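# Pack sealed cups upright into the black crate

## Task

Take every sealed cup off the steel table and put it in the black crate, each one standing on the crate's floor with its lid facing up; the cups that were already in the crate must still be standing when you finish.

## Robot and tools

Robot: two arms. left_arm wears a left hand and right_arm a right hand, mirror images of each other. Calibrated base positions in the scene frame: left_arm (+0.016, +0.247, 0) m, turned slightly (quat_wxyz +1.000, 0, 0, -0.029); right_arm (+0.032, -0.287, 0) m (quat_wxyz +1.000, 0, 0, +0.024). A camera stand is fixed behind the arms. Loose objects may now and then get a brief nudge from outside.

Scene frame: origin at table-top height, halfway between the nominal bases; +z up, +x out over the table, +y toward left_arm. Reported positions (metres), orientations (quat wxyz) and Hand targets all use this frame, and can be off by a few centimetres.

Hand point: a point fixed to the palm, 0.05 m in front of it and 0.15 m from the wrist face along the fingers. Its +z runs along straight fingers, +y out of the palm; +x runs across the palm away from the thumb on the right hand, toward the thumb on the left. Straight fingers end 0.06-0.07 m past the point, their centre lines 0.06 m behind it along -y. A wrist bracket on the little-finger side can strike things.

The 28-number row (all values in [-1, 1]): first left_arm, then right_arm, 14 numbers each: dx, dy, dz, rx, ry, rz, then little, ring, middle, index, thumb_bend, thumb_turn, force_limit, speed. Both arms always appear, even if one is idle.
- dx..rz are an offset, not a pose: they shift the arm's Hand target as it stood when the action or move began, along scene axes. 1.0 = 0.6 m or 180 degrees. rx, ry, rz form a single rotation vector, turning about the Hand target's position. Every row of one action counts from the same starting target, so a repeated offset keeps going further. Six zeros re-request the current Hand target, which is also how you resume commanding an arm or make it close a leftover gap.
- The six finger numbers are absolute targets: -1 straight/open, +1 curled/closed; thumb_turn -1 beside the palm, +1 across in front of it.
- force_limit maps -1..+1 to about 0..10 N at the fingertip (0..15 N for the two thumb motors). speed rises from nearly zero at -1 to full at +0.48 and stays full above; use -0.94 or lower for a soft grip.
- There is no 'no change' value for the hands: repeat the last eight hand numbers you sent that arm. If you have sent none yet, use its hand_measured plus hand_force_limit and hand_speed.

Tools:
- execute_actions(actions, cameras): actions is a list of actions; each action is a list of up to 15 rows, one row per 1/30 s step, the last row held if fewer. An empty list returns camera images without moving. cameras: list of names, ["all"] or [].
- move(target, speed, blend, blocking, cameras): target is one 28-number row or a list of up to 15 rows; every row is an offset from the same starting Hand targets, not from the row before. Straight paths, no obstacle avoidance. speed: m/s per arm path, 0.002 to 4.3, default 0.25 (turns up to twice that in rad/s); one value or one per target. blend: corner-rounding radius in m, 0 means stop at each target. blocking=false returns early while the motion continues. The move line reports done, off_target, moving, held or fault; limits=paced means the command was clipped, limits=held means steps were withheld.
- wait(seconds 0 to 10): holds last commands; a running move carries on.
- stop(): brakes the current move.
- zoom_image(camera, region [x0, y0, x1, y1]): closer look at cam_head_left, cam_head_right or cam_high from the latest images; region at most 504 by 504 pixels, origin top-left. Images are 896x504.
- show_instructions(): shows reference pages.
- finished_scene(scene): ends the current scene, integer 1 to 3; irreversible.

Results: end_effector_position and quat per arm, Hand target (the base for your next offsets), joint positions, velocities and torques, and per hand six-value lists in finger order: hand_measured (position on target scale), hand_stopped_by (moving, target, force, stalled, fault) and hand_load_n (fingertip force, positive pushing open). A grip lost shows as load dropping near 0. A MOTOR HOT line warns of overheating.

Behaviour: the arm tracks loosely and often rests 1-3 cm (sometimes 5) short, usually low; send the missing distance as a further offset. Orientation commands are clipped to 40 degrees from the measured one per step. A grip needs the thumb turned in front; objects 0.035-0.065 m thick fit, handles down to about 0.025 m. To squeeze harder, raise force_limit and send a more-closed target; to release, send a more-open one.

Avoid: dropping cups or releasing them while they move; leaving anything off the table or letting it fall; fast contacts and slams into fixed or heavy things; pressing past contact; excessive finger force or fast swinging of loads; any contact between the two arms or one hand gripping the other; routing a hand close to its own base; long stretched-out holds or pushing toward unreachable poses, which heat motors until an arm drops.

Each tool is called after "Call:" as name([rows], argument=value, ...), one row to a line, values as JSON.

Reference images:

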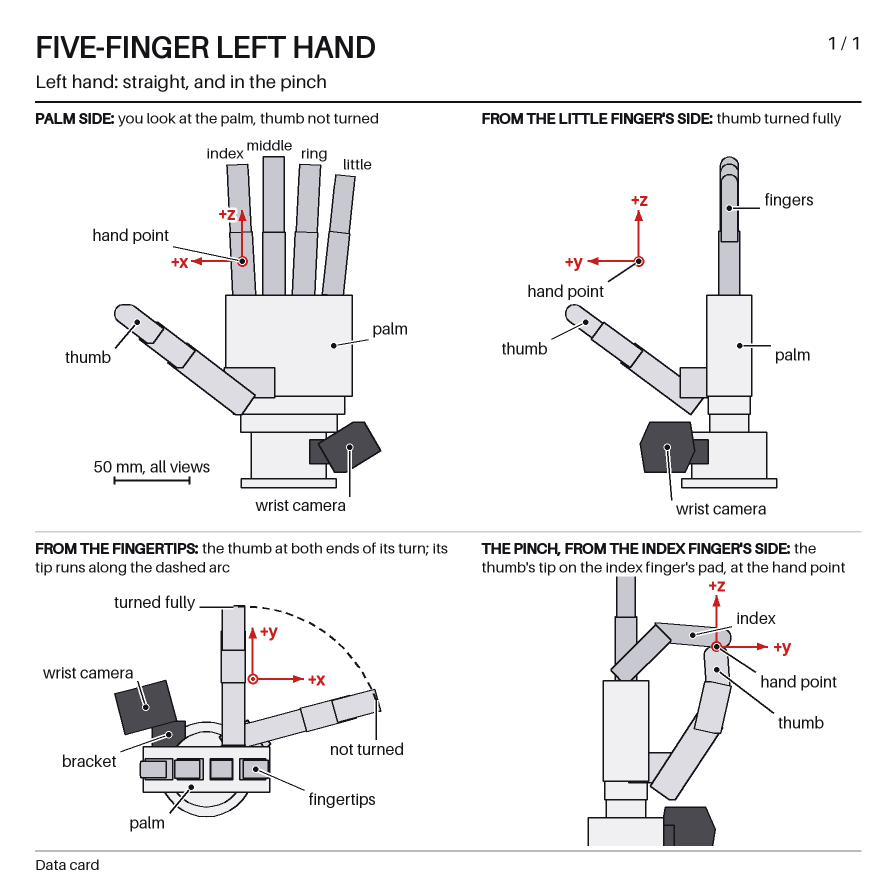

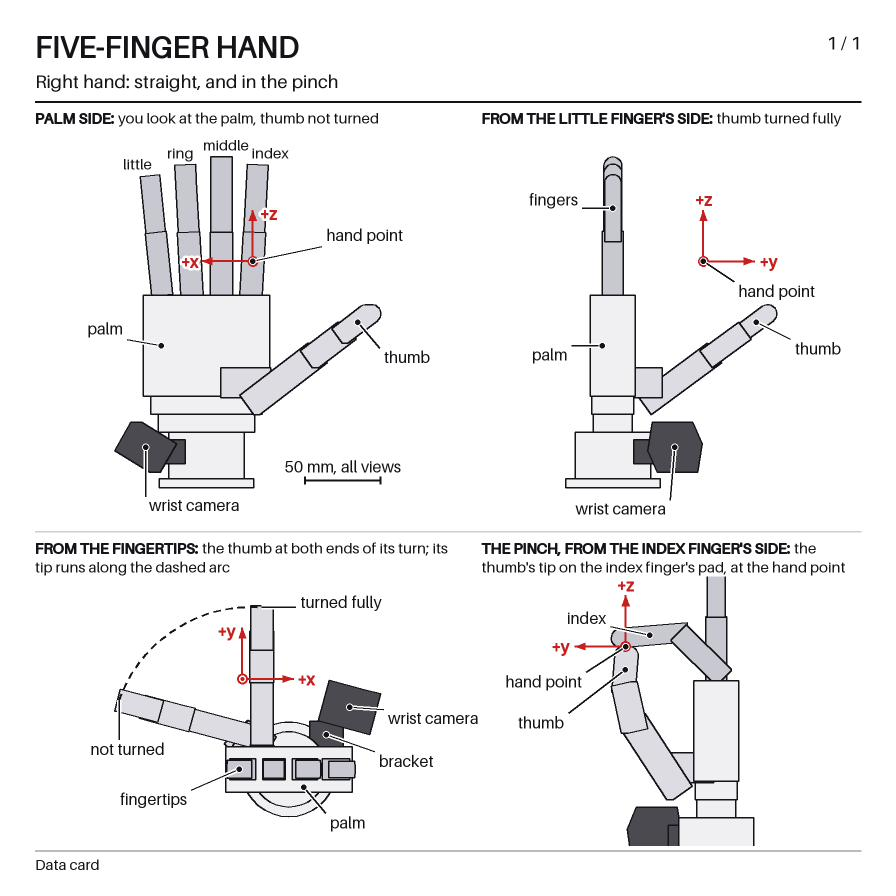

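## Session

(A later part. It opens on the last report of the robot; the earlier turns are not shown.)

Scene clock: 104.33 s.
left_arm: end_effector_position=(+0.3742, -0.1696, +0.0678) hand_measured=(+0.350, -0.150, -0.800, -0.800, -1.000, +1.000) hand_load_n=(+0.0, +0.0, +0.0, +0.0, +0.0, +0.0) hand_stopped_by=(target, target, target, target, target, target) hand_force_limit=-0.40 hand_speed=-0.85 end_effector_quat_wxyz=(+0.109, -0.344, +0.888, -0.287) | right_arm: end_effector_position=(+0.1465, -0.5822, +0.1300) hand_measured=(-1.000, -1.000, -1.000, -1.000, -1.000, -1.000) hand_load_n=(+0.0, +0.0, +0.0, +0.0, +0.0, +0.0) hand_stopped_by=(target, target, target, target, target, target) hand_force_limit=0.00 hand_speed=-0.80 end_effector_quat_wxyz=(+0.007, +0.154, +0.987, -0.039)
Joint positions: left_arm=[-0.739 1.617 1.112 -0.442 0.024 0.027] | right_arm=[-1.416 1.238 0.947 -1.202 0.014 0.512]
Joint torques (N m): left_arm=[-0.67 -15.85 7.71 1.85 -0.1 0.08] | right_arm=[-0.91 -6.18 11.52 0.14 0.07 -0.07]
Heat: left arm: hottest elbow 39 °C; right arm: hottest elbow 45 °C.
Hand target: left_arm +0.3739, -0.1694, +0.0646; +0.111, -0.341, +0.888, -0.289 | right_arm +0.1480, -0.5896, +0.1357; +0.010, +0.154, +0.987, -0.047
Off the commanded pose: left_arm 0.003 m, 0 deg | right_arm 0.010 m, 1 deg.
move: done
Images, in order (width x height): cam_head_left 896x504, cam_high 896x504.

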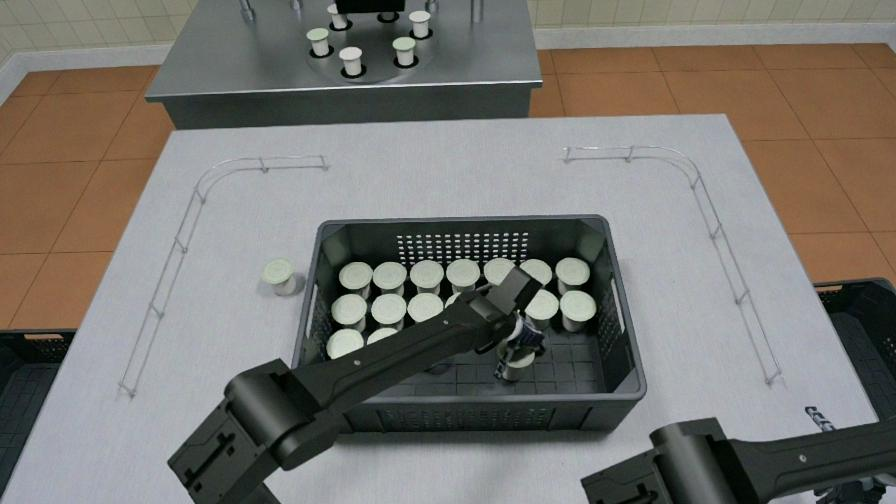

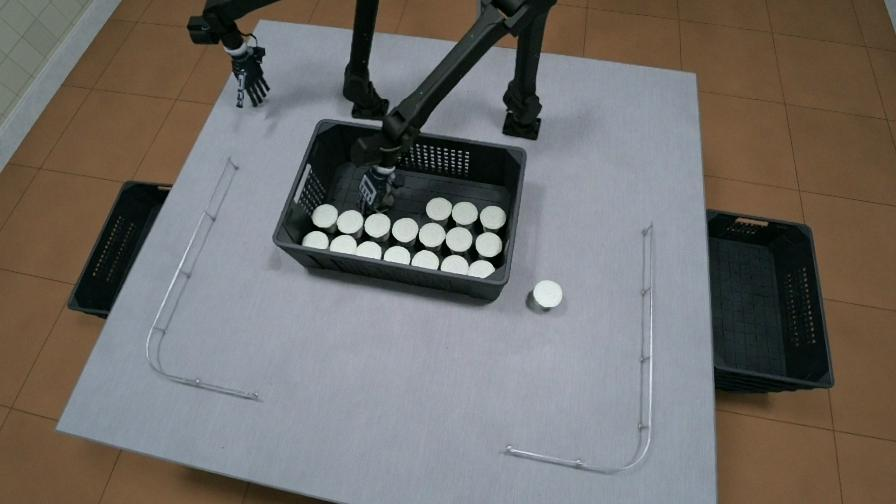

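Call:
move([
  [0.029,-0.032,0.083,-0.0248,-0.0223,0,0.35,-0.15,-0.8,-0.8,-1,1,-0.4,-0.85,0,0,0,0,0,0,-1,-1,-1,-1,-1,-1,0,-0.8],
  [0.029,-0.032,0.2,-0.0248,-0.0223,0,0.35,-0.15,-0.8,-0.8,-1,1,-0.4,-0.85,0,0,0,0,0,0,-1,-1,-1,-1,-1,-1,0,-0.8],
  [0.029,-0.0,0.5,-0.0248,-0.0223,0,0.35,-0.15,-0.8,-0.8,-1,1,-0.4,-0.85,0,0,0,0,0,0,-1,-1,-1,-1,-1,-1,0,-0.8],
  [0.4345,0.885,0.3,-0.0197,-0.0608,0.3333,0.35,-0.15,-0.8,-0.8,-1,1,-0.4,-0.85,0,0,0,0,0,0,-1,-1,-1,-1,-1,-1,0,-0.8],
  [0.4345,0.895,0.09,-0.0197,-0.0608,0.3333,-1,-1,-1,-1,-1,1,-0.4,-0.7,0,0,0,0,0,0,-1,-1,-1,-1,-1,-1,0,-0.8],
], speed=[0.1,0.15,0.25,0.3,0.2], blend=[0.02,0.03,0.05,0.05,0], cameras=["all"])

Call:
zoom_image(camera="cam_head_left", region=[210, 190, 350, 330])

Call:
zoom_image(camera="cam_high", region=[480, 220, 620, 360])

Scene clock: 124.97 s.
left_arm: end_effector_position=(+0.6319, +0.3631, +0.1149) hand_measured=(-1.000, -1.000, -1.000, -1.000, -1.000, +1.000) hand_load_n=(+0.0, +0.0, +0.0, +0.0, +0.0, +0.0) hand_stopped_by=(target, target, target, target, target, target) hand_force_limit=-0.40 hand_speed=-0.70 end_effector_quat_wxyz=(-0.305, +0.712, -0.583, +0.245) | right_arm: end_effector_position=(+0.1465, -0.5822, +0.1300) hand_measured=(-1.000, -1.000, -1.000, -1.000, -1.000, -1.000) hand_load_n=(+0.0, +0.0, +0.0, +0.0, +0.0, +0.0) hand_stopped_by=(target, target, target, target, target, target) hand_force_limit=0.00 hand_speed=-0.80 end_effector_quat_wxyz=(+0.007, +0.154, +0.987, -0.039)
Joint positions: left_arm=[0.299 1.67 1.25 -0.347 0.024 0.032] | right_arm=[-1.416 1.238 0.947 -1.202 0.014 0.512]
Joint torques (N m): left_arm=[0.26 -17.08 9.21 2.07 0.12 -0.07] | right_arm=[-0.85 -6.3 11.59 0.24 0.06 -0.02]
Heat: left arm: hottest elbow 38 °C; right arm: hottest elbow 46 °C.
Hand target: left_arm +0.6347, +0.3675, +0.1188; -0.311, +0.713, -0.576, +0.251 | right_arm +0.1480, -0.5896, +0.1357; +0.010, +0.154, +0.987, -0.047
Off the commanded pose: left_arm 0.006 m, 1 deg | right_arm 0.010 m, 1 deg.
move: done

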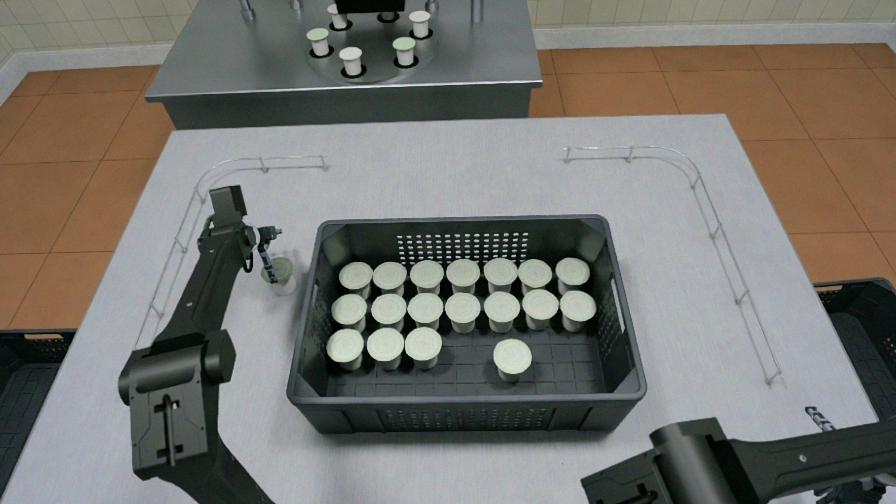

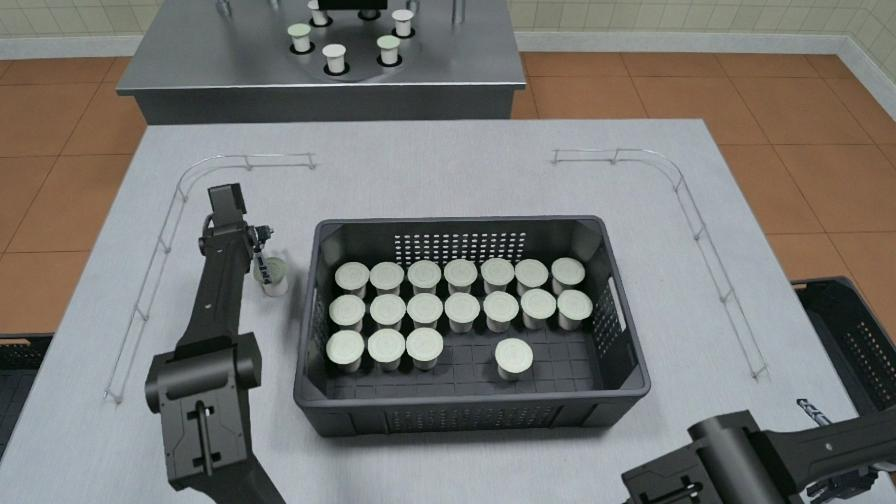

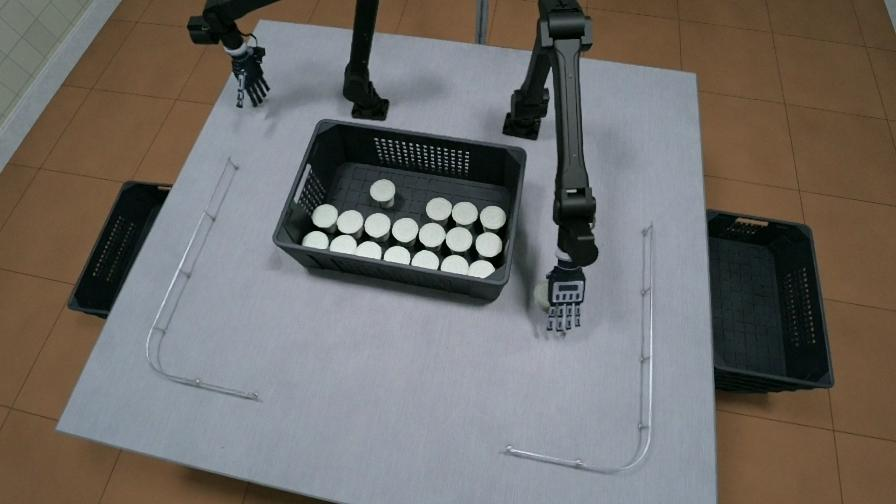

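Scaled by 3.600 from the camera's 896x504 image, which has a finer 1280x720 frame.

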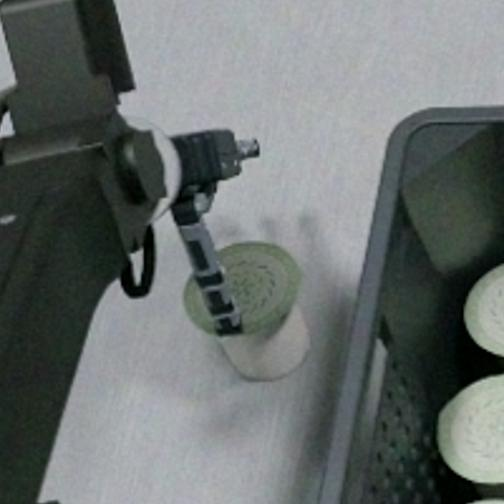

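Scaled by 3.600 from the camera's 896x504 image, which has a finer 1280x720 frame.

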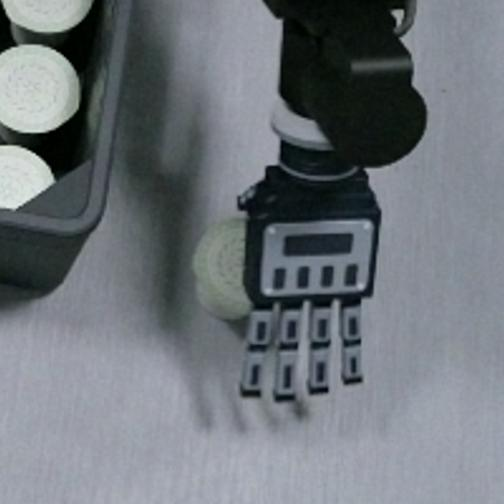

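Call:
move([
  [0.0,0.0,-0.098,0,0,0,-1,-1,-1,-1,-1,1,-0.4,-0.7,0,0,0,0,0,0,-1,-1,-1,-1,-1,-1,0,-0.8],
], speed=0.15)

Call:
move([
  [0.0,0.0,0,0,0,0,-1,-1,0.25,0.25,-0.2,1,-0.4,-0.88,0,0,0,0,0,0,-1,-1,-1,-1,-1,-1,0,-0.8],
], cameras=["cam_head_left","cam_high"])

Call:
zoom_image(camera="cam_head_left", region=[210, 190, 350, 330])

Scene clock: 135.17 s.
left_arm: end_effector_position=(+0.6439, +0.3662, +0.1038) hand_measured=(-1.000, -1.000, -1.000, -1.000, -1.000, +1.000) hand_load_n=(+0.0, +0.0, +0.0, +0.0, +1.0, -0.5) hand_stopped_by=(target, target, target, target, target, target) hand_force_limit=-0.40 hand_speed=-0.70 end_effector_quat_wxyz=(-0.334, +0.700, -0.571, +0.269) | right_arm: end_effector_position=(+0.1465, -0.5822, +0.1300) hand_measured=(-1.000, -1.000, -1.000, -1.000, -1.000, -1.000) hand_load_n=(+0.0, +0.0, +0.0, +0.0, +0.0, +0.0) hand_stopped_by=(target, target, target, target, target, target) hand_force_limit=0.00 hand_speed=-0.80 end_effector_quat_wxyz=(+0.007, +0.154, +0.987, -0.039)
Joint positions: left_arm=[0.301 1.684 1.197 -0.198 0.027 0.026] | right_arm=[-1.416 1.238 0.947 -1.202 0.014 0.512]
Joint torques (N m): left_arm=[0.03 -13.45 6.43 1.85 0.04 0] | right_arm=[-1.44 -7.12 11.73 0.16 0.08 -0.02]
Heat: left arm: hottest elbow 37 °C; right arm: hottest elbow 46 °C.
Hand target: left_arm +0.6346, +0.3676, +0.0599; -0.311, +0.714, -0.576, +0.251 | right_arm +0.1480, -0.5896, +0.1357; +0.010, +0.154, +0.987, -0.047
Off the commanded pose: left_arm 0.045 m, 4 deg | right_arm 0.010 m, 1 deg.
move: off_target (left_arm)

Scene clock: 138.07 s.
left_arm: end_effector_position=(+0.6442, +0.3663, +0.1040) hand_measured=(-1.000, -1.000, -0.132, -0.122, -0.994, +1.000) hand_load_n=(+0.0, +0.0, +2.5, +4.5, +8.0, -1.0) hand_stopped_by=(target, target, force, force, force, target) hand_force_limit=-0.40 hand_speed=-0.88 end_effector_quat_wxyz=(-0.334, +0.700, -0.570, +0.270) | right_arm: end_effector_position=(+0.1465, -0.5822, +0.1300) hand_measured=(-1.000, -1.000, -1.000, -1.000, -1.000, -1.000) hand_load_n=(+0.0, +0.0, +0.0, +0.5, +0.0, +0.0) hand_stopped_by=(target, target, target, target, target, target) hand_force_limit=0.00 hand_speed=-0.80 end_effector_quat_wxyz=(+0.007, +0.154, +0.987, -0.039)
Joint positions: left_arm=[0.301 1.684 1.197 -0.196 0.027 0.026] | right_arm=[-1.416 1.238 0.947 -1.202 0.014 0.512]
Joint torques (N m): left_arm=[0.03 -12.75 6.53 1.87 -0.04 0.03] | right_arm=[-1.32 -6.71 11.63 0.42 0.08 -0.01]
Heat: left arm: hottest elbow 37 °C; right arm: hottest elbow 46 °C.
Hand target: left_arm +0.6346, +0.3677, +0.0599; -0.311, +0.714, -0.576, +0.251 | right_arm +0.1480, -0.5896, +0.1357; +0.010, +0.154, +0.987, -0.047
Off the commanded pose: left_arm 0.045 m, 4 deg | right_arm 0.010 m, 1 deg.
move: off_target (left_arm)
Images, in order (width x height): cam_head_left 896x504, cam_high 896x504.

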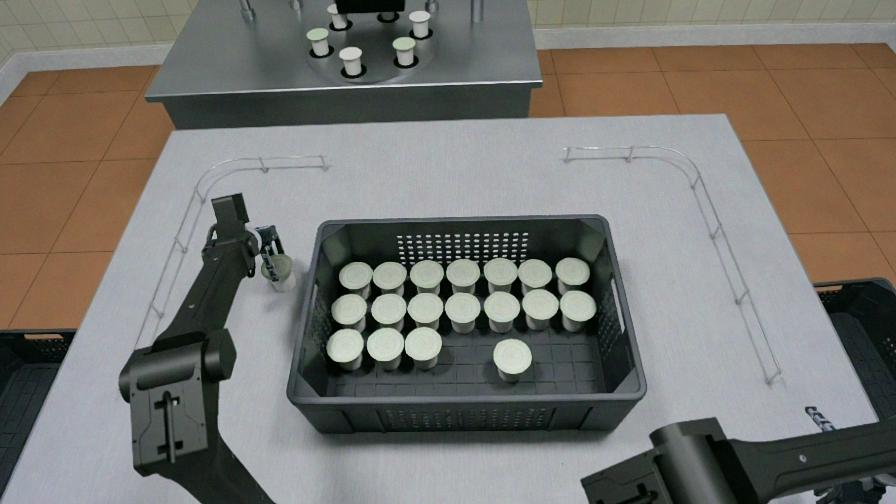

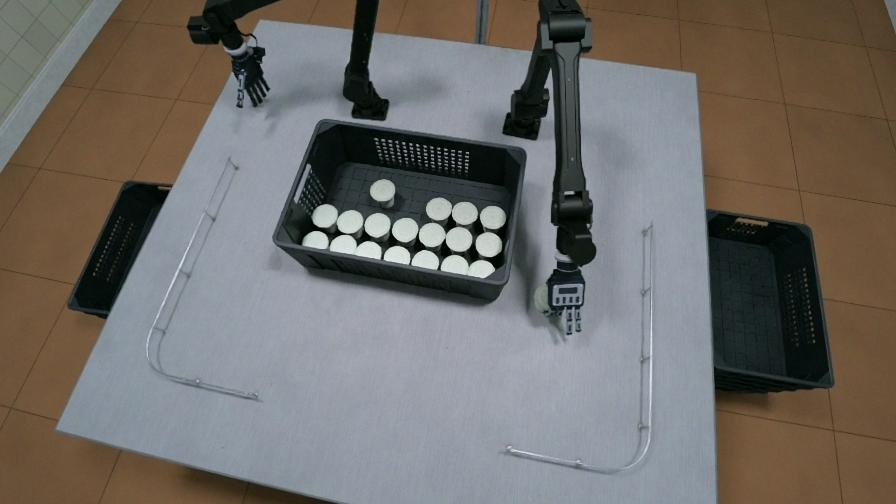

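Scaled by 3.600 from the camera's 896x504 image, which has a finer 1280x720 frame.

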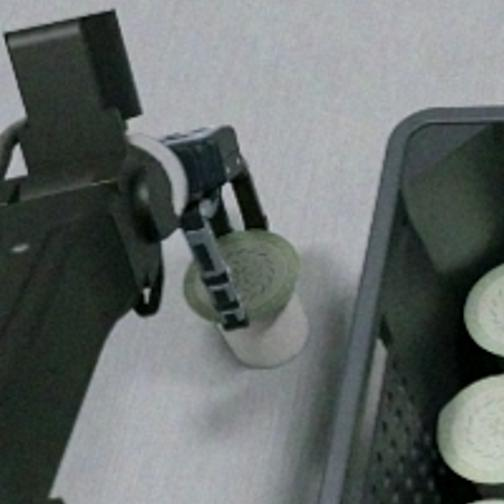

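Call:
move([
  [0.016,-0.0023,0.0735,0.0046,-0.0217,0,-1,-1,-1,-1,-1,1,-0.4,-0.85,0,0,0,0,0,0,-1,-1,-1,-1,-1,-1,0,-0.8],
  [0.0,-0.0,0.2,0.0,0.0,0,-1,-1,-1,-1,-1,1,-0.4,-0.85,0,0,0,0,0,0,-1,-1,-1,-1,-1,-1,0,-0.8],
], speed=0.1, cameras=["all"])

Call:
zoom_image(camera="cam_head_left", region=[210, 190, 350, 330])

Call:
zoom_image(camera="cam_head_right", region=[200, 190, 340, 330])

Scene clock: 161.13 s.
left_arm: end_effector_position=(+0.6141, +0.3587, +0.1416) hand_measured=(-1.000, -1.000, -1.000, -1.000, -1.000, +1.000) hand_load_n=(+0.0, +0.0, +0.0, +0.0, +0.0, +0.0) hand_stopped_by=(target, target, target, target, target, target) hand_force_limit=-0.40 hand_speed=-0.85 end_effector_quat_wxyz=(-0.284, +0.722, -0.586, +0.233) | right_arm: end_effector_position=(+0.1465, -0.5822, +0.1300) hand_measured=(-1.000, -1.000, -1.000, -1.000, -1.000, -1.000) hand_load_n=(+0.0, +0.0, +0.0, +0.0, +0.0, +0.0) hand_stopped_by=(target, target, target, target, target, target) hand_force_limit=0.00 hand_speed=-0.80 end_effector_quat_wxyz=(+0.007, +0.154, +0.987, -0.039)
Joint positions: left_arm=[0.301 1.622 1.284 -0.481 0.027 0.025] | right_arm=[-1.416 1.238 0.947 -1.202 0.014 0.512]
Joint torques (N m): left_arm=[0.09 -18.73 15.04 0.91 0.03 0.05] | right_arm=[-1.96 -6.53 11.78 0.09 0.1 -0.02]
Heat: left arm: hottest elbow 37 °C; right arm: hottest elbow 47 °C.
Hand target: left_arm +0.6347, +0.3676, +0.1801; -0.311, +0.713, -0.576, +0.251 | right_arm +0.1480, -0.5896, +0.1357; +0.010, +0.154, +0.987, -0.047
Off the commanded pose: left_arm 0.044 m, 4 deg | right_arm 0.010 m, 1 deg.
move: off_target (left_arm)

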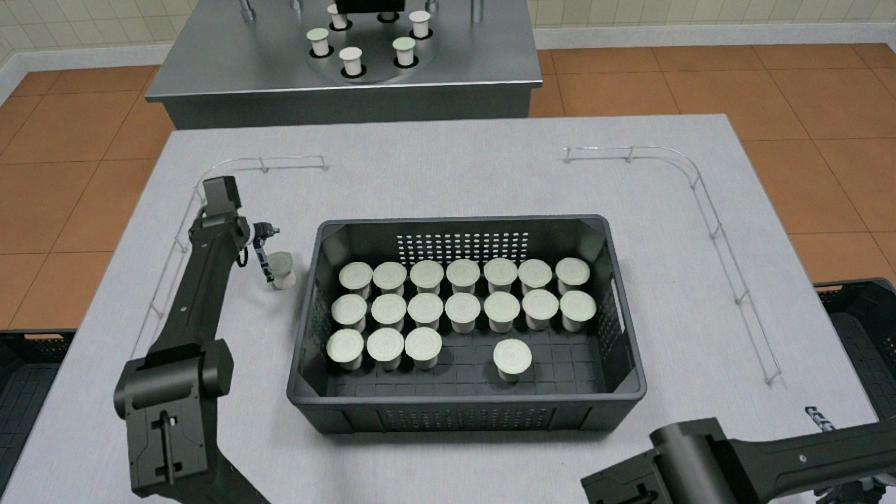

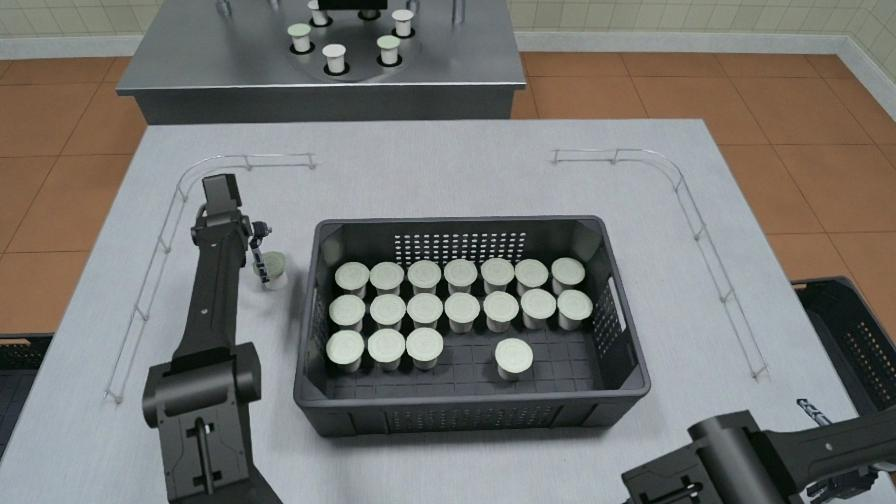

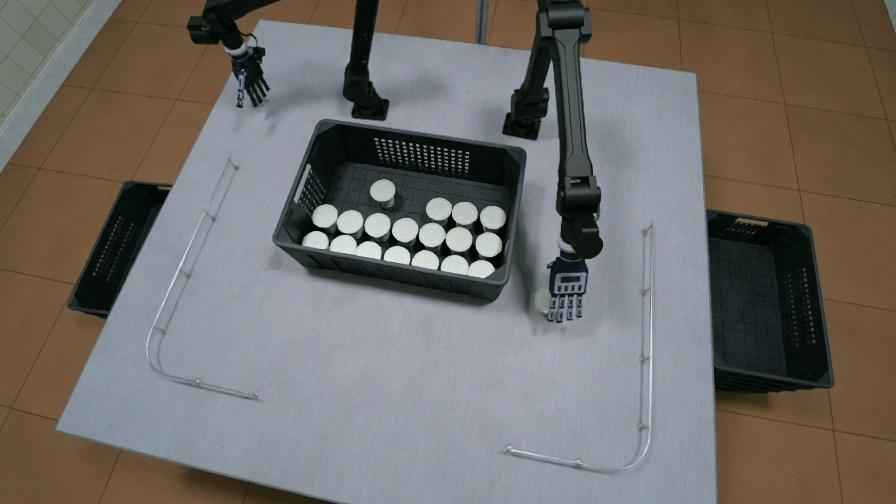

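Scaled by 3.600 from the camera's 896x504 image, which has a finer 1280x720 frame.

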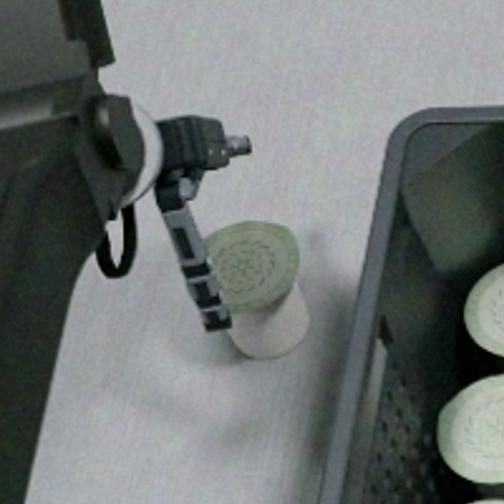

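Scaled by 3.600 from the camera's 896x504 image, which has a finer 1280x720 frame.

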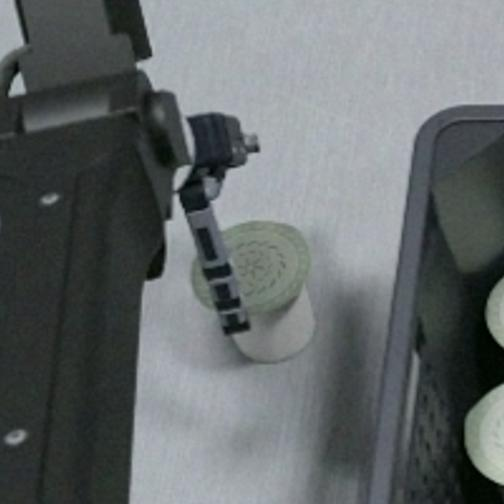

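Call:
move([
  [0.0,0.0,0.1,0,0,0,-1,-1,-1,-1,-1,1,-0.4,-0.85,0,0,0,0,0,0,-1,-1,-1,-1,-1,-1,0,-0.8],
  [0.0147,0.0008,-0.067,0.0,0.0,0,-1,-1,-1,-1,-1,1,-0.4,-0.85,0,0,0,0,0,0,-1,-1,-1,-1,-1,-1,0,-0.8],
], speed=0.15)

Call:
move([
  [0.0,0.0,-0.06,0,0,0,-1,-1,-1,-1,-1,1,-0.4,-0.85,0,0,0,0,0,0,-1,-1,-1,-1,-1,-1,0,-0.8],
], speed=0.1, cameras=["cam_head_left","cam_head_right"])

Call:
zoom_image(camera="cam_head_left", region=[210, 190, 350, 330])

Scene clock: 173.17 s.
left_arm: end_effector_position=(+0.6403, +0.3652, +0.1360) hand_measured=(-1.000, -1.000, -1.000, -1.000, -1.000, +1.000) hand_load_n=(+0.0, +0.0, +0.0, -0.5, +0.0, +0.0) hand_stopped_by=(target, target, target, target, target, target) hand_force_limit=-0.40 hand_speed=-0.85 end_effector_quat_wxyz=(-0.303, +0.715, -0.580, +0.247) | right_arm: end_effector_position=(+0.1465, -0.5822, +0.1300) hand_measured=(-1.000, -1.000, -1.000, -1.000, -1.000, -1.000) hand_load_n=(+0.0, +0.0, +0.0, +0.0, +0.0, +0.0) hand_stopped_by=(target, target, target, target, target, target) hand_force_limit=0.00 hand_speed=-0.80 end_effector_quat_wxyz=(+0.007, +0.154, +0.987, -0.039)
Joint positions: left_arm=[0.301 1.67 1.309 -0.407 0.027 0.025] | right_arm=[-1.416 1.238 0.947 -1.202 0.014 0.512]
Joint torques (N m): left_arm=[-0.67 -17.32 9.39 2 -0.07 0.01] | right_arm=[-0.85 -6.53 11.67 0.35 0.1 0]
Heat: left arm: hottest elbow 38 °C; right arm: hottest elbow 47 °C.
Hand target: left_arm +0.6434, +0.3681, +0.1397; -0.311, +0.714, -0.576, +0.251 | right_arm +0.1480, -0.5896, +0.1357; +0.010, +0.154, +0.987, -0.047
Off the commanded pose: left_arm 0.006 m, 1 deg | right_arm 0.010 m, 1 deg.
move: done

Scene clock: 174.27 s.
left_arm: end_effector_position=(+0.6419, +0.3656, +0.1074) hand_measured=(-1.000, -1.000, -1.000, -1.000, -1.000, +1.000) hand_load_n=(+0.0, +0.0, +0.0, +0.0, +0.0, +0.0) hand_stopped_by=(target, target, target, target, target, target) hand_force_limit=-0.40 hand_speed=-0.85 end_effector_quat_wxyz=(-0.308, +0.713, -0.579, +0.250) | right_arm: end_effector_position=(+0.1465, -0.5822, +0.1300) hand_measured=(-1.000, -1.000, -1.000, -1.000, -1.000, -1.000) hand_load_n=(+0.0, +0.0, +0.0, +0.0, +0.0, +0.0) hand_stopped_by=(target, target, target, target, target, target) hand_force_limit=0.00 hand_speed=-0.80 end_effector_quat_wxyz=(+0.007, +0.154, +0.987, -0.039)
Joint positions: left_arm=[0.301 1.699 1.26 -0.317 0.027 0.025] | right_arm=[-1.416 1.238 0.947 -1.202 0.014 0.512]
Joint torques (N m): left_arm=[-0.44 -17.61 8.69 1.98 -0.07 -0.04] | right_arm=[-0.5 -6.42 11.81 0.36 0.11 -0.02]
Heat: left arm: hottest elbow 38 °C; right arm: hottest elbow 47 °C.
Hand target: left_arm +0.6433, +0.3681, +0.1036; -0.310, +0.714, -0.576, +0.251 | right_arm +0.1480, -0.5896, +0.1357; +0.010, +0.154, +0.987, -0.047
Off the commanded pose: left_arm 0.005 m, 1 deg | right_arm 0.010 m, 1 deg.
move: done
Images, in order (width x height): cam_head_left 896x504, cam_head_right 896x504.

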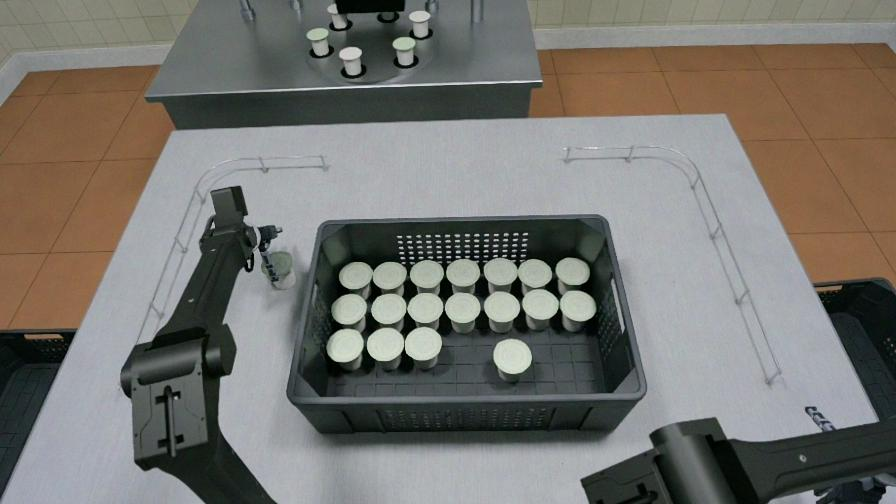

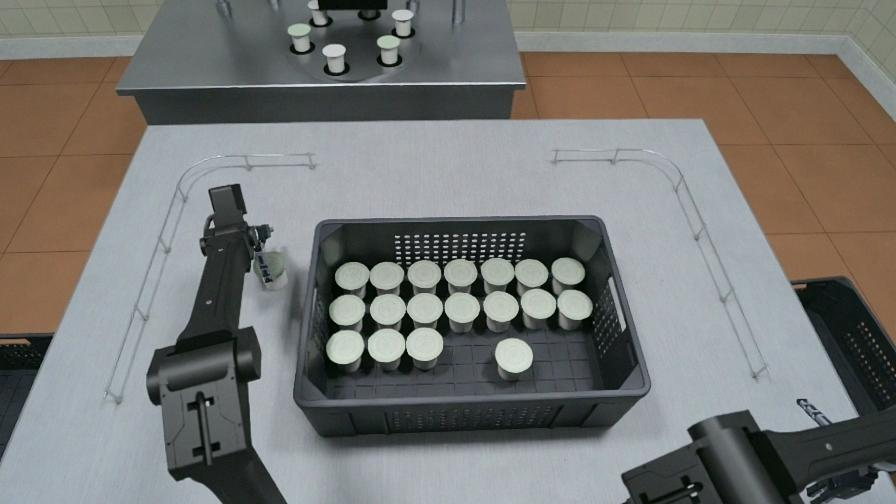

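Scaled by 3.600 from the camera's 896x504 image, which has a finer 1280x720 frame.

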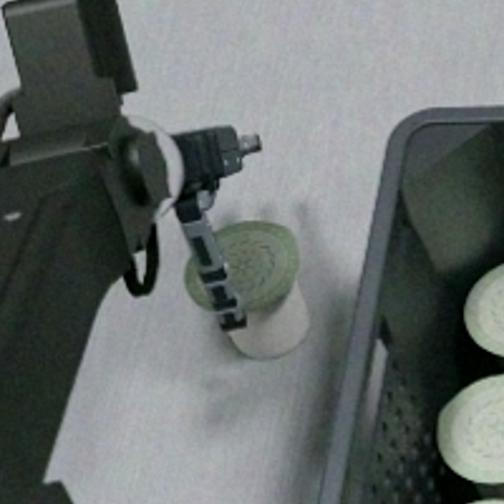

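Call:
move([
  [0.0,0.0,-0.03,0,0,0,-1,-1,-1,-1,-1,1,-0.4,-0.85,0,0,0,0,0,0,-1,-1,-1,-1,-1,-1,0,-0.8],
], speed=0.1, cameras=["cam_head_left","cam_high"])

Call:
zoom_image(camera="cam_head_left", region=[210, 190, 350, 330])

Scene clock: 178.03 s.
left_arm: end_effector_position=(+0.6427, +0.3658, +0.0912) hand_measured=(-1.000, -1.000, -1.000, -1.000, -1.000, +1.000) hand_load_n=(+0.0, +0.0, -0.5, +0.0, +0.0, +0.0) hand_stopped_by=(target, target, target, target, target, target) hand_force_limit=-0.40 hand_speed=-0.85 end_effector_quat_wxyz=(-0.309, +0.712, -0.578, +0.251) | right_arm: end_effector_position=(+0.1465, -0.5822, +0.1300) hand_measured=(-1.000, -1.000, -1.000, -1.000, -1.000, -1.000) hand_load_n=(+0.0, +0.0, +0.0, +0.0, +0.0, +0.0) hand_stopped_by=(target, target, target, target, target, target) hand_force_limit=0.00 hand_speed=-0.80 end_effector_quat_wxyz=(+0.007, +0.154, +0.987, -0.039)
Joint positions: left_arm=[0.301 1.718 1.237 -0.271 0.027 0.025] | right_arm=[-1.416 1.238 0.947 -1.202 0.014 0.512]
Joint torques (N m): left_arm=[0.56 -16.15 8.38 1.81 -0.1 0] | right_arm=[-1.08 -6.07 11.81 0.06 0.08 0]
Heat: left arm: hottest elbow 38 °C; right arm: hottest elbow 47 °C.
Hand target: left_arm +0.6435, +0.3681, +0.0858; -0.311, +0.713, -0.576, +0.251 | right_arm +0.1480, -0.5896, +0.1357; +0.010, +0.154, +0.987, -0.047
Off the commanded pose: left_arm 0.006 m, 0 deg | right_arm 0.010 m, 1 deg.
move: done
Images, in order (width x height): cam_head_left 896x504, cam_high 896x504.

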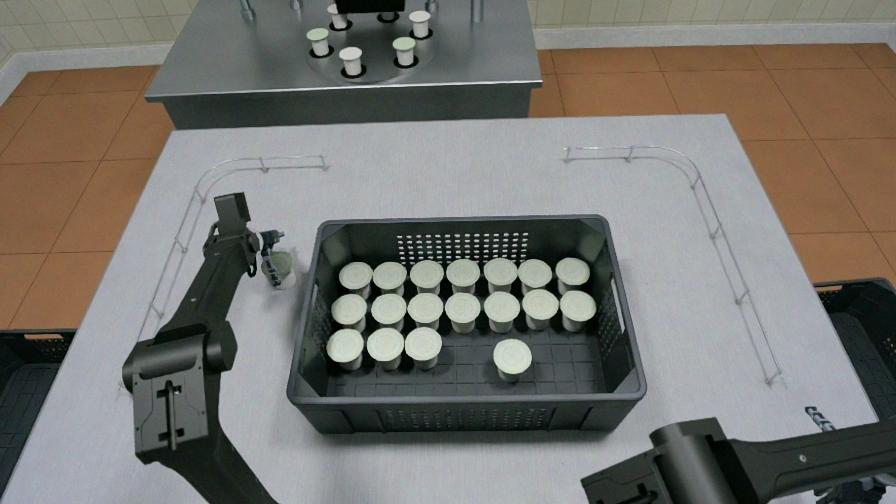

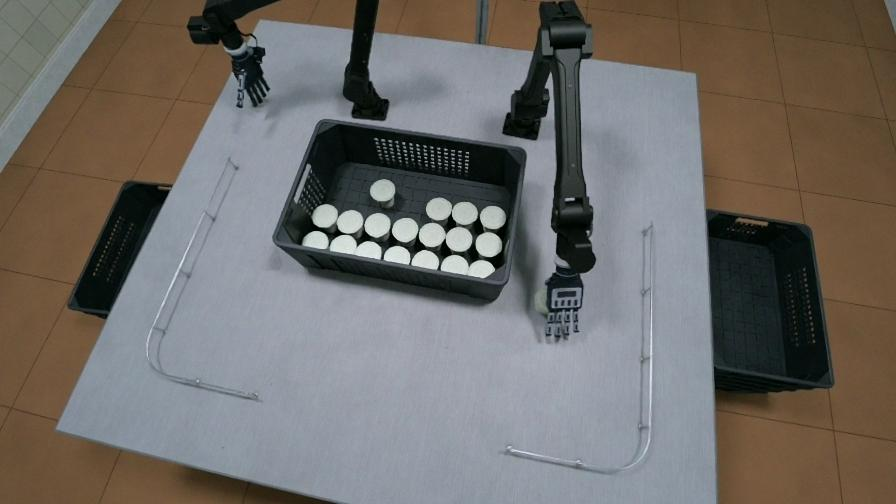

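Scaled by 3.600 from the camera's 896x504 image, which has a finer 1280x720 frame.

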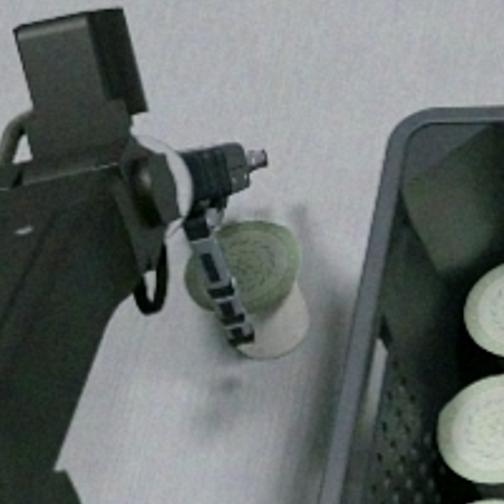

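Call:
move([
  [0.002,0.0,-0.042,0,0,0,-1,-1,-1,-1,-1,1,-0.4,-0.85,0,0,0,0,0,0,-1,-1,-1,-1,-1,-1,0,-0.8],
], speed=0.1, cameras=["cam_head_left","cam_high"])

Call:
zoom_image(camera="cam_head_left", region=[210, 190, 350, 330])

Scene clock: 181.37 s.
left_arm: end_effector_position=(+0.6435, +0.3660, +0.0671) hand_measured=(-1.000, -1.000, -1.000, -1.000, -1.000, +1.000) hand_load_n=(+0.0, +0.0, +0.0, +0.0, +0.0, +0.0) hand_stopped_by=(target, target, target, target, target, target) hand_force_limit=-0.40 hand_speed=-0.85 end_effector_quat_wxyz=(-0.309, +0.712, -0.578, +0.251) | right_arm: end_effector_position=(+0.1465, -0.5822, +0.1300) hand_measured=(-1.000, -1.000, -1.000, -1.000, -1.000, -1.000) hand_load_n=(+0.0, +0.0, +0.0, +0.0, +0.0, +0.0) hand_stopped_by=(target, target, target, target, target, target) hand_force_limit=0.00 hand_speed=-0.80 end_effector_quat_wxyz=(+0.007, +0.154, +0.987, -0.039)
Joint positions: left_arm=[0.301 1.751 1.211 -0.212 0.027 0.025] | right_arm=[-1.416 1.238 0.947 -1.202 0.014 0.512]
Joint torques (N m): left_arm=[-0.5 -17.61 8.4 2.1 -0.12 -0.01] | right_arm=[-0.79 -7.3 11.73 0.25 0.08 -0.02]
Heat: left arm: hottest elbow 38 °C; right arm: hottest elbow 47 °C.
Hand target: left_arm +0.6447, +0.3681, +0.0606; -0.311, +0.713, -0.576, +0.251 | right_arm +0.1480, -0.5896, +0.1357; +0.010, +0.154, +0.987, -0.047
Off the commanded pose: left_arm 0.007 m, 0 deg | right_arm 0.010 m, 1 deg.
move: done
Images, in order (width x height): cam_head_left 896x504, cam_high 896x504.

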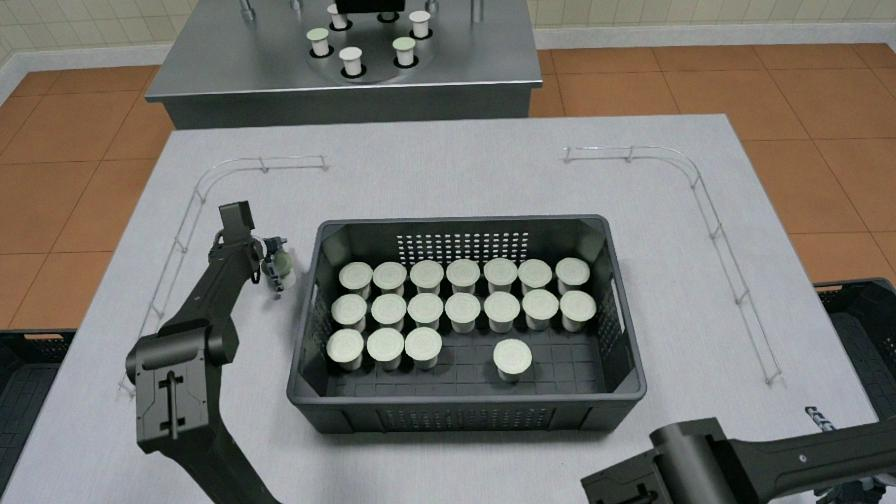

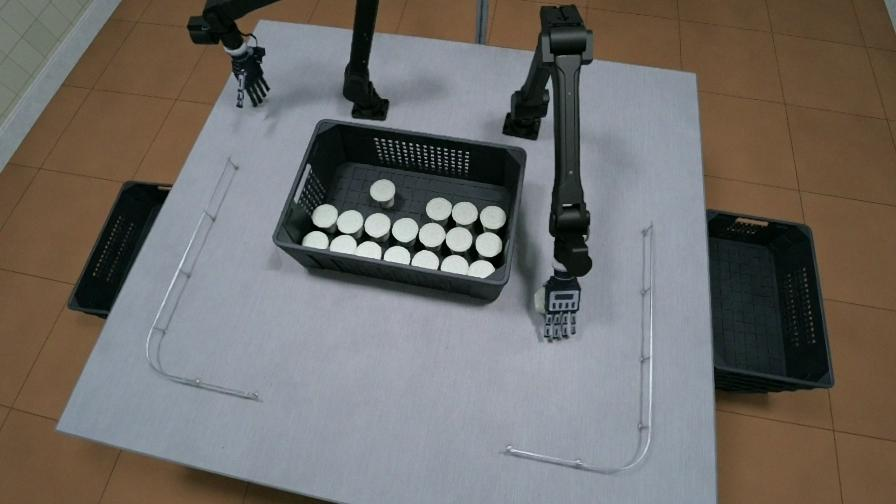

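Scaled by 3.600 from the camera's 896x504 image, which has a finer 1280x720 frame.

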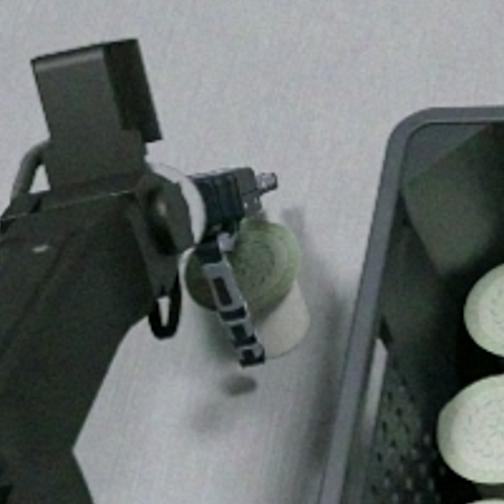

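Call:
move([
  [0.01,0.0035,-0.012,0,0,0,-1,-1,-1,-1,-1,1,-0.4,-0.85,0,0,0,0,0,0,-1,-1,-1,-1,-1,-1,0,-0.8],
], speed=0.08)

Call:
move([
  [0.0,0.0,0,0,0,0,-1,-1,0.25,0.25,-0.2,1,-0.4,-0.88,0,0,0,0,0,0,-1,-1,-1,-1,-1,-1,0,-0.8],
], cameras=["cam_head_left","cam_high"])

Call:
zoom_image(camera="cam_head_left", region=[210, 190, 350, 330])

Scene clock: 185.40 s.
left_arm: end_effector_position=(+0.6450, +0.3664, +0.0570) hand_measured=(-1.000, -1.000, -1.000, -1.000, -1.000, +1.000) hand_load_n=(+0.0, +0.0, +0.0, +0.0, +0.0, +0.0) hand_stopped_by=(target, target, target, target, target, target) hand_force_limit=-0.40 hand_speed=-0.85 end_effector_quat_wxyz=(-0.306, +0.713, -0.579, +0.249) | right_arm: end_effector_position=(+0.1465, -0.5822, +0.1300) hand_measured=(-1.000, -1.000, -1.000, -1.000, -1.000, -1.000) hand_load_n=(+0.0, +0.0, +0.0, +0.0, -0.5, +0.0) hand_stopped_by=(target, target, target, target, target, target) hand_force_limit=0.00 hand_speed=-0.80 end_effector_quat_wxyz=(+0.007, +0.154, +0.987, -0.039)
Joint positions: left_arm=[0.301 1.771 1.211 -0.2 0.027 0.025] | right_arm=[-1.416 1.238 0.947 -1.202 0.014 0.512]
Joint torques (N m): left_arm=[-0.67 -16.85 9.31 2.25 -0.17 -0.01] | right_arm=[-1.32 -6.01 11.81 -0.02 0.1 -0.01]
Heat: left arm: hottest elbow 38 °C; right arm: hottest elbow 47 °C.
Hand target: left_arm +0.6507, +0.3702, +0.0533; -0.311, +0.714, -0.576, +0.251 | right_arm +0.1480, -0.5896, +0.1357; +0.010, +0.154, +0.987, -0.047
Off the commanded pose: left_arm 0.008 m, 1 deg | right_arm 0.010 m, 1 deg.
move: done

Scene clock: 187.23 s.
left_arm: end_effector_position=(+0.6458, +0.3666, +0.0569) hand_measured=(-1.000, -1.000, -0.478, -0.500, -0.828, +1.000) hand_load_n=(+0.0, +0.0, +3.0, +3.0, +17.0, +2.0) hand_stopped_by=(target, target, force, force, force, target) hand_force_limit=-0.40 hand_speed=-0.88 end_effector_quat_wxyz=(-0.307, +0.713, -0.579, +0.250) | right_arm: end_effector_position=(+0.1465, -0.5822, +0.1300) hand_measured=(-1.000, -1.000, -1.000, -1.000, -1.000, -1.000) hand_load_n=(+0.0, +0.0, +0.0, +0.0, +0.0, +0.0) hand_stopped_by=(target, target, target, target, target, target) hand_force_limit=0.00 hand_speed=-0.80 end_effector_quat_wxyz=(+0.007, +0.154, +0.987, -0.039)
Joint positions: left_arm=[0.301 1.772 1.211 -0.196 0.027 0.025] | right_arm=[-1.416 1.238 0.947 -1.202 0.014 0.512]
Joint torques (N m): left_arm=[-0.15 -16.62 9.21 1.88 -0.09 0.06] | right_arm=[-0.91 -6.3 11.69 0.13 0.07 -0.03]
Heat: left arm: hottest elbow 38 °C; right arm: hottest elbow 47 °C.
Hand target: left_arm +0.6507, +0.3702, +0.0534; -0.311, +0.713, -0.576, +0.251 | right_arm +0.1480, -0.5896, +0.1357; +0.010, +0.154, +0.987, -0.047
Off the commanded pose: left_arm 0.007 m, 1 deg | right_arm 0.010 m, 1 deg.
move: done
Images, in order (width x height): cam_head_left 896x504, cam_high 896x504.

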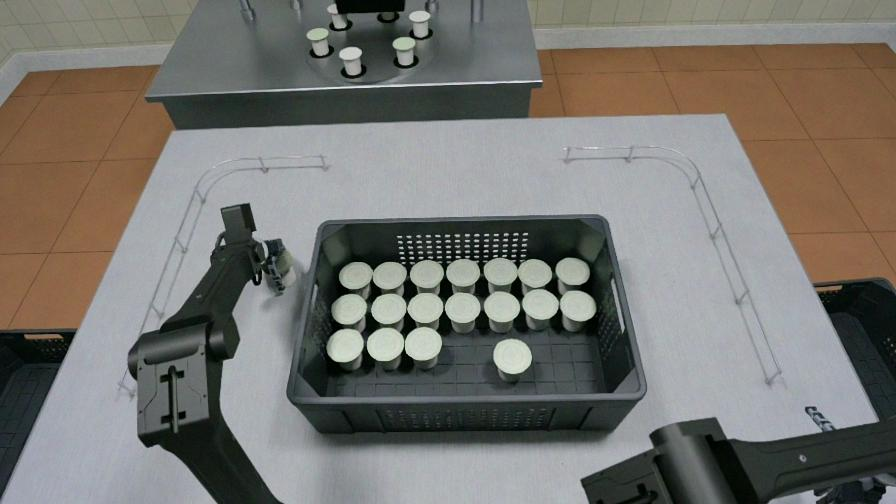

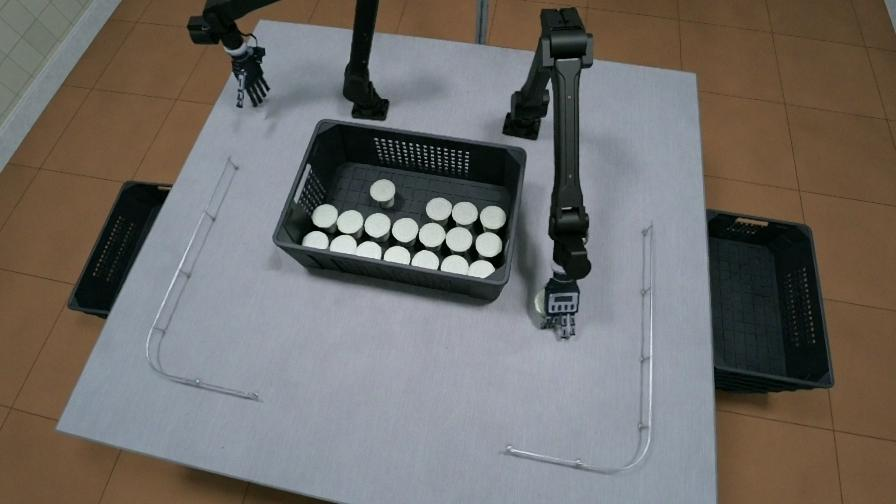

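Scaled by 3.600 from the camera's 896x504 image, which has a finer 1280x720 frame.

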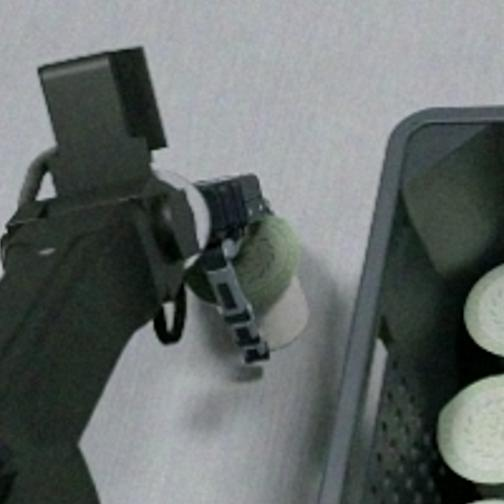

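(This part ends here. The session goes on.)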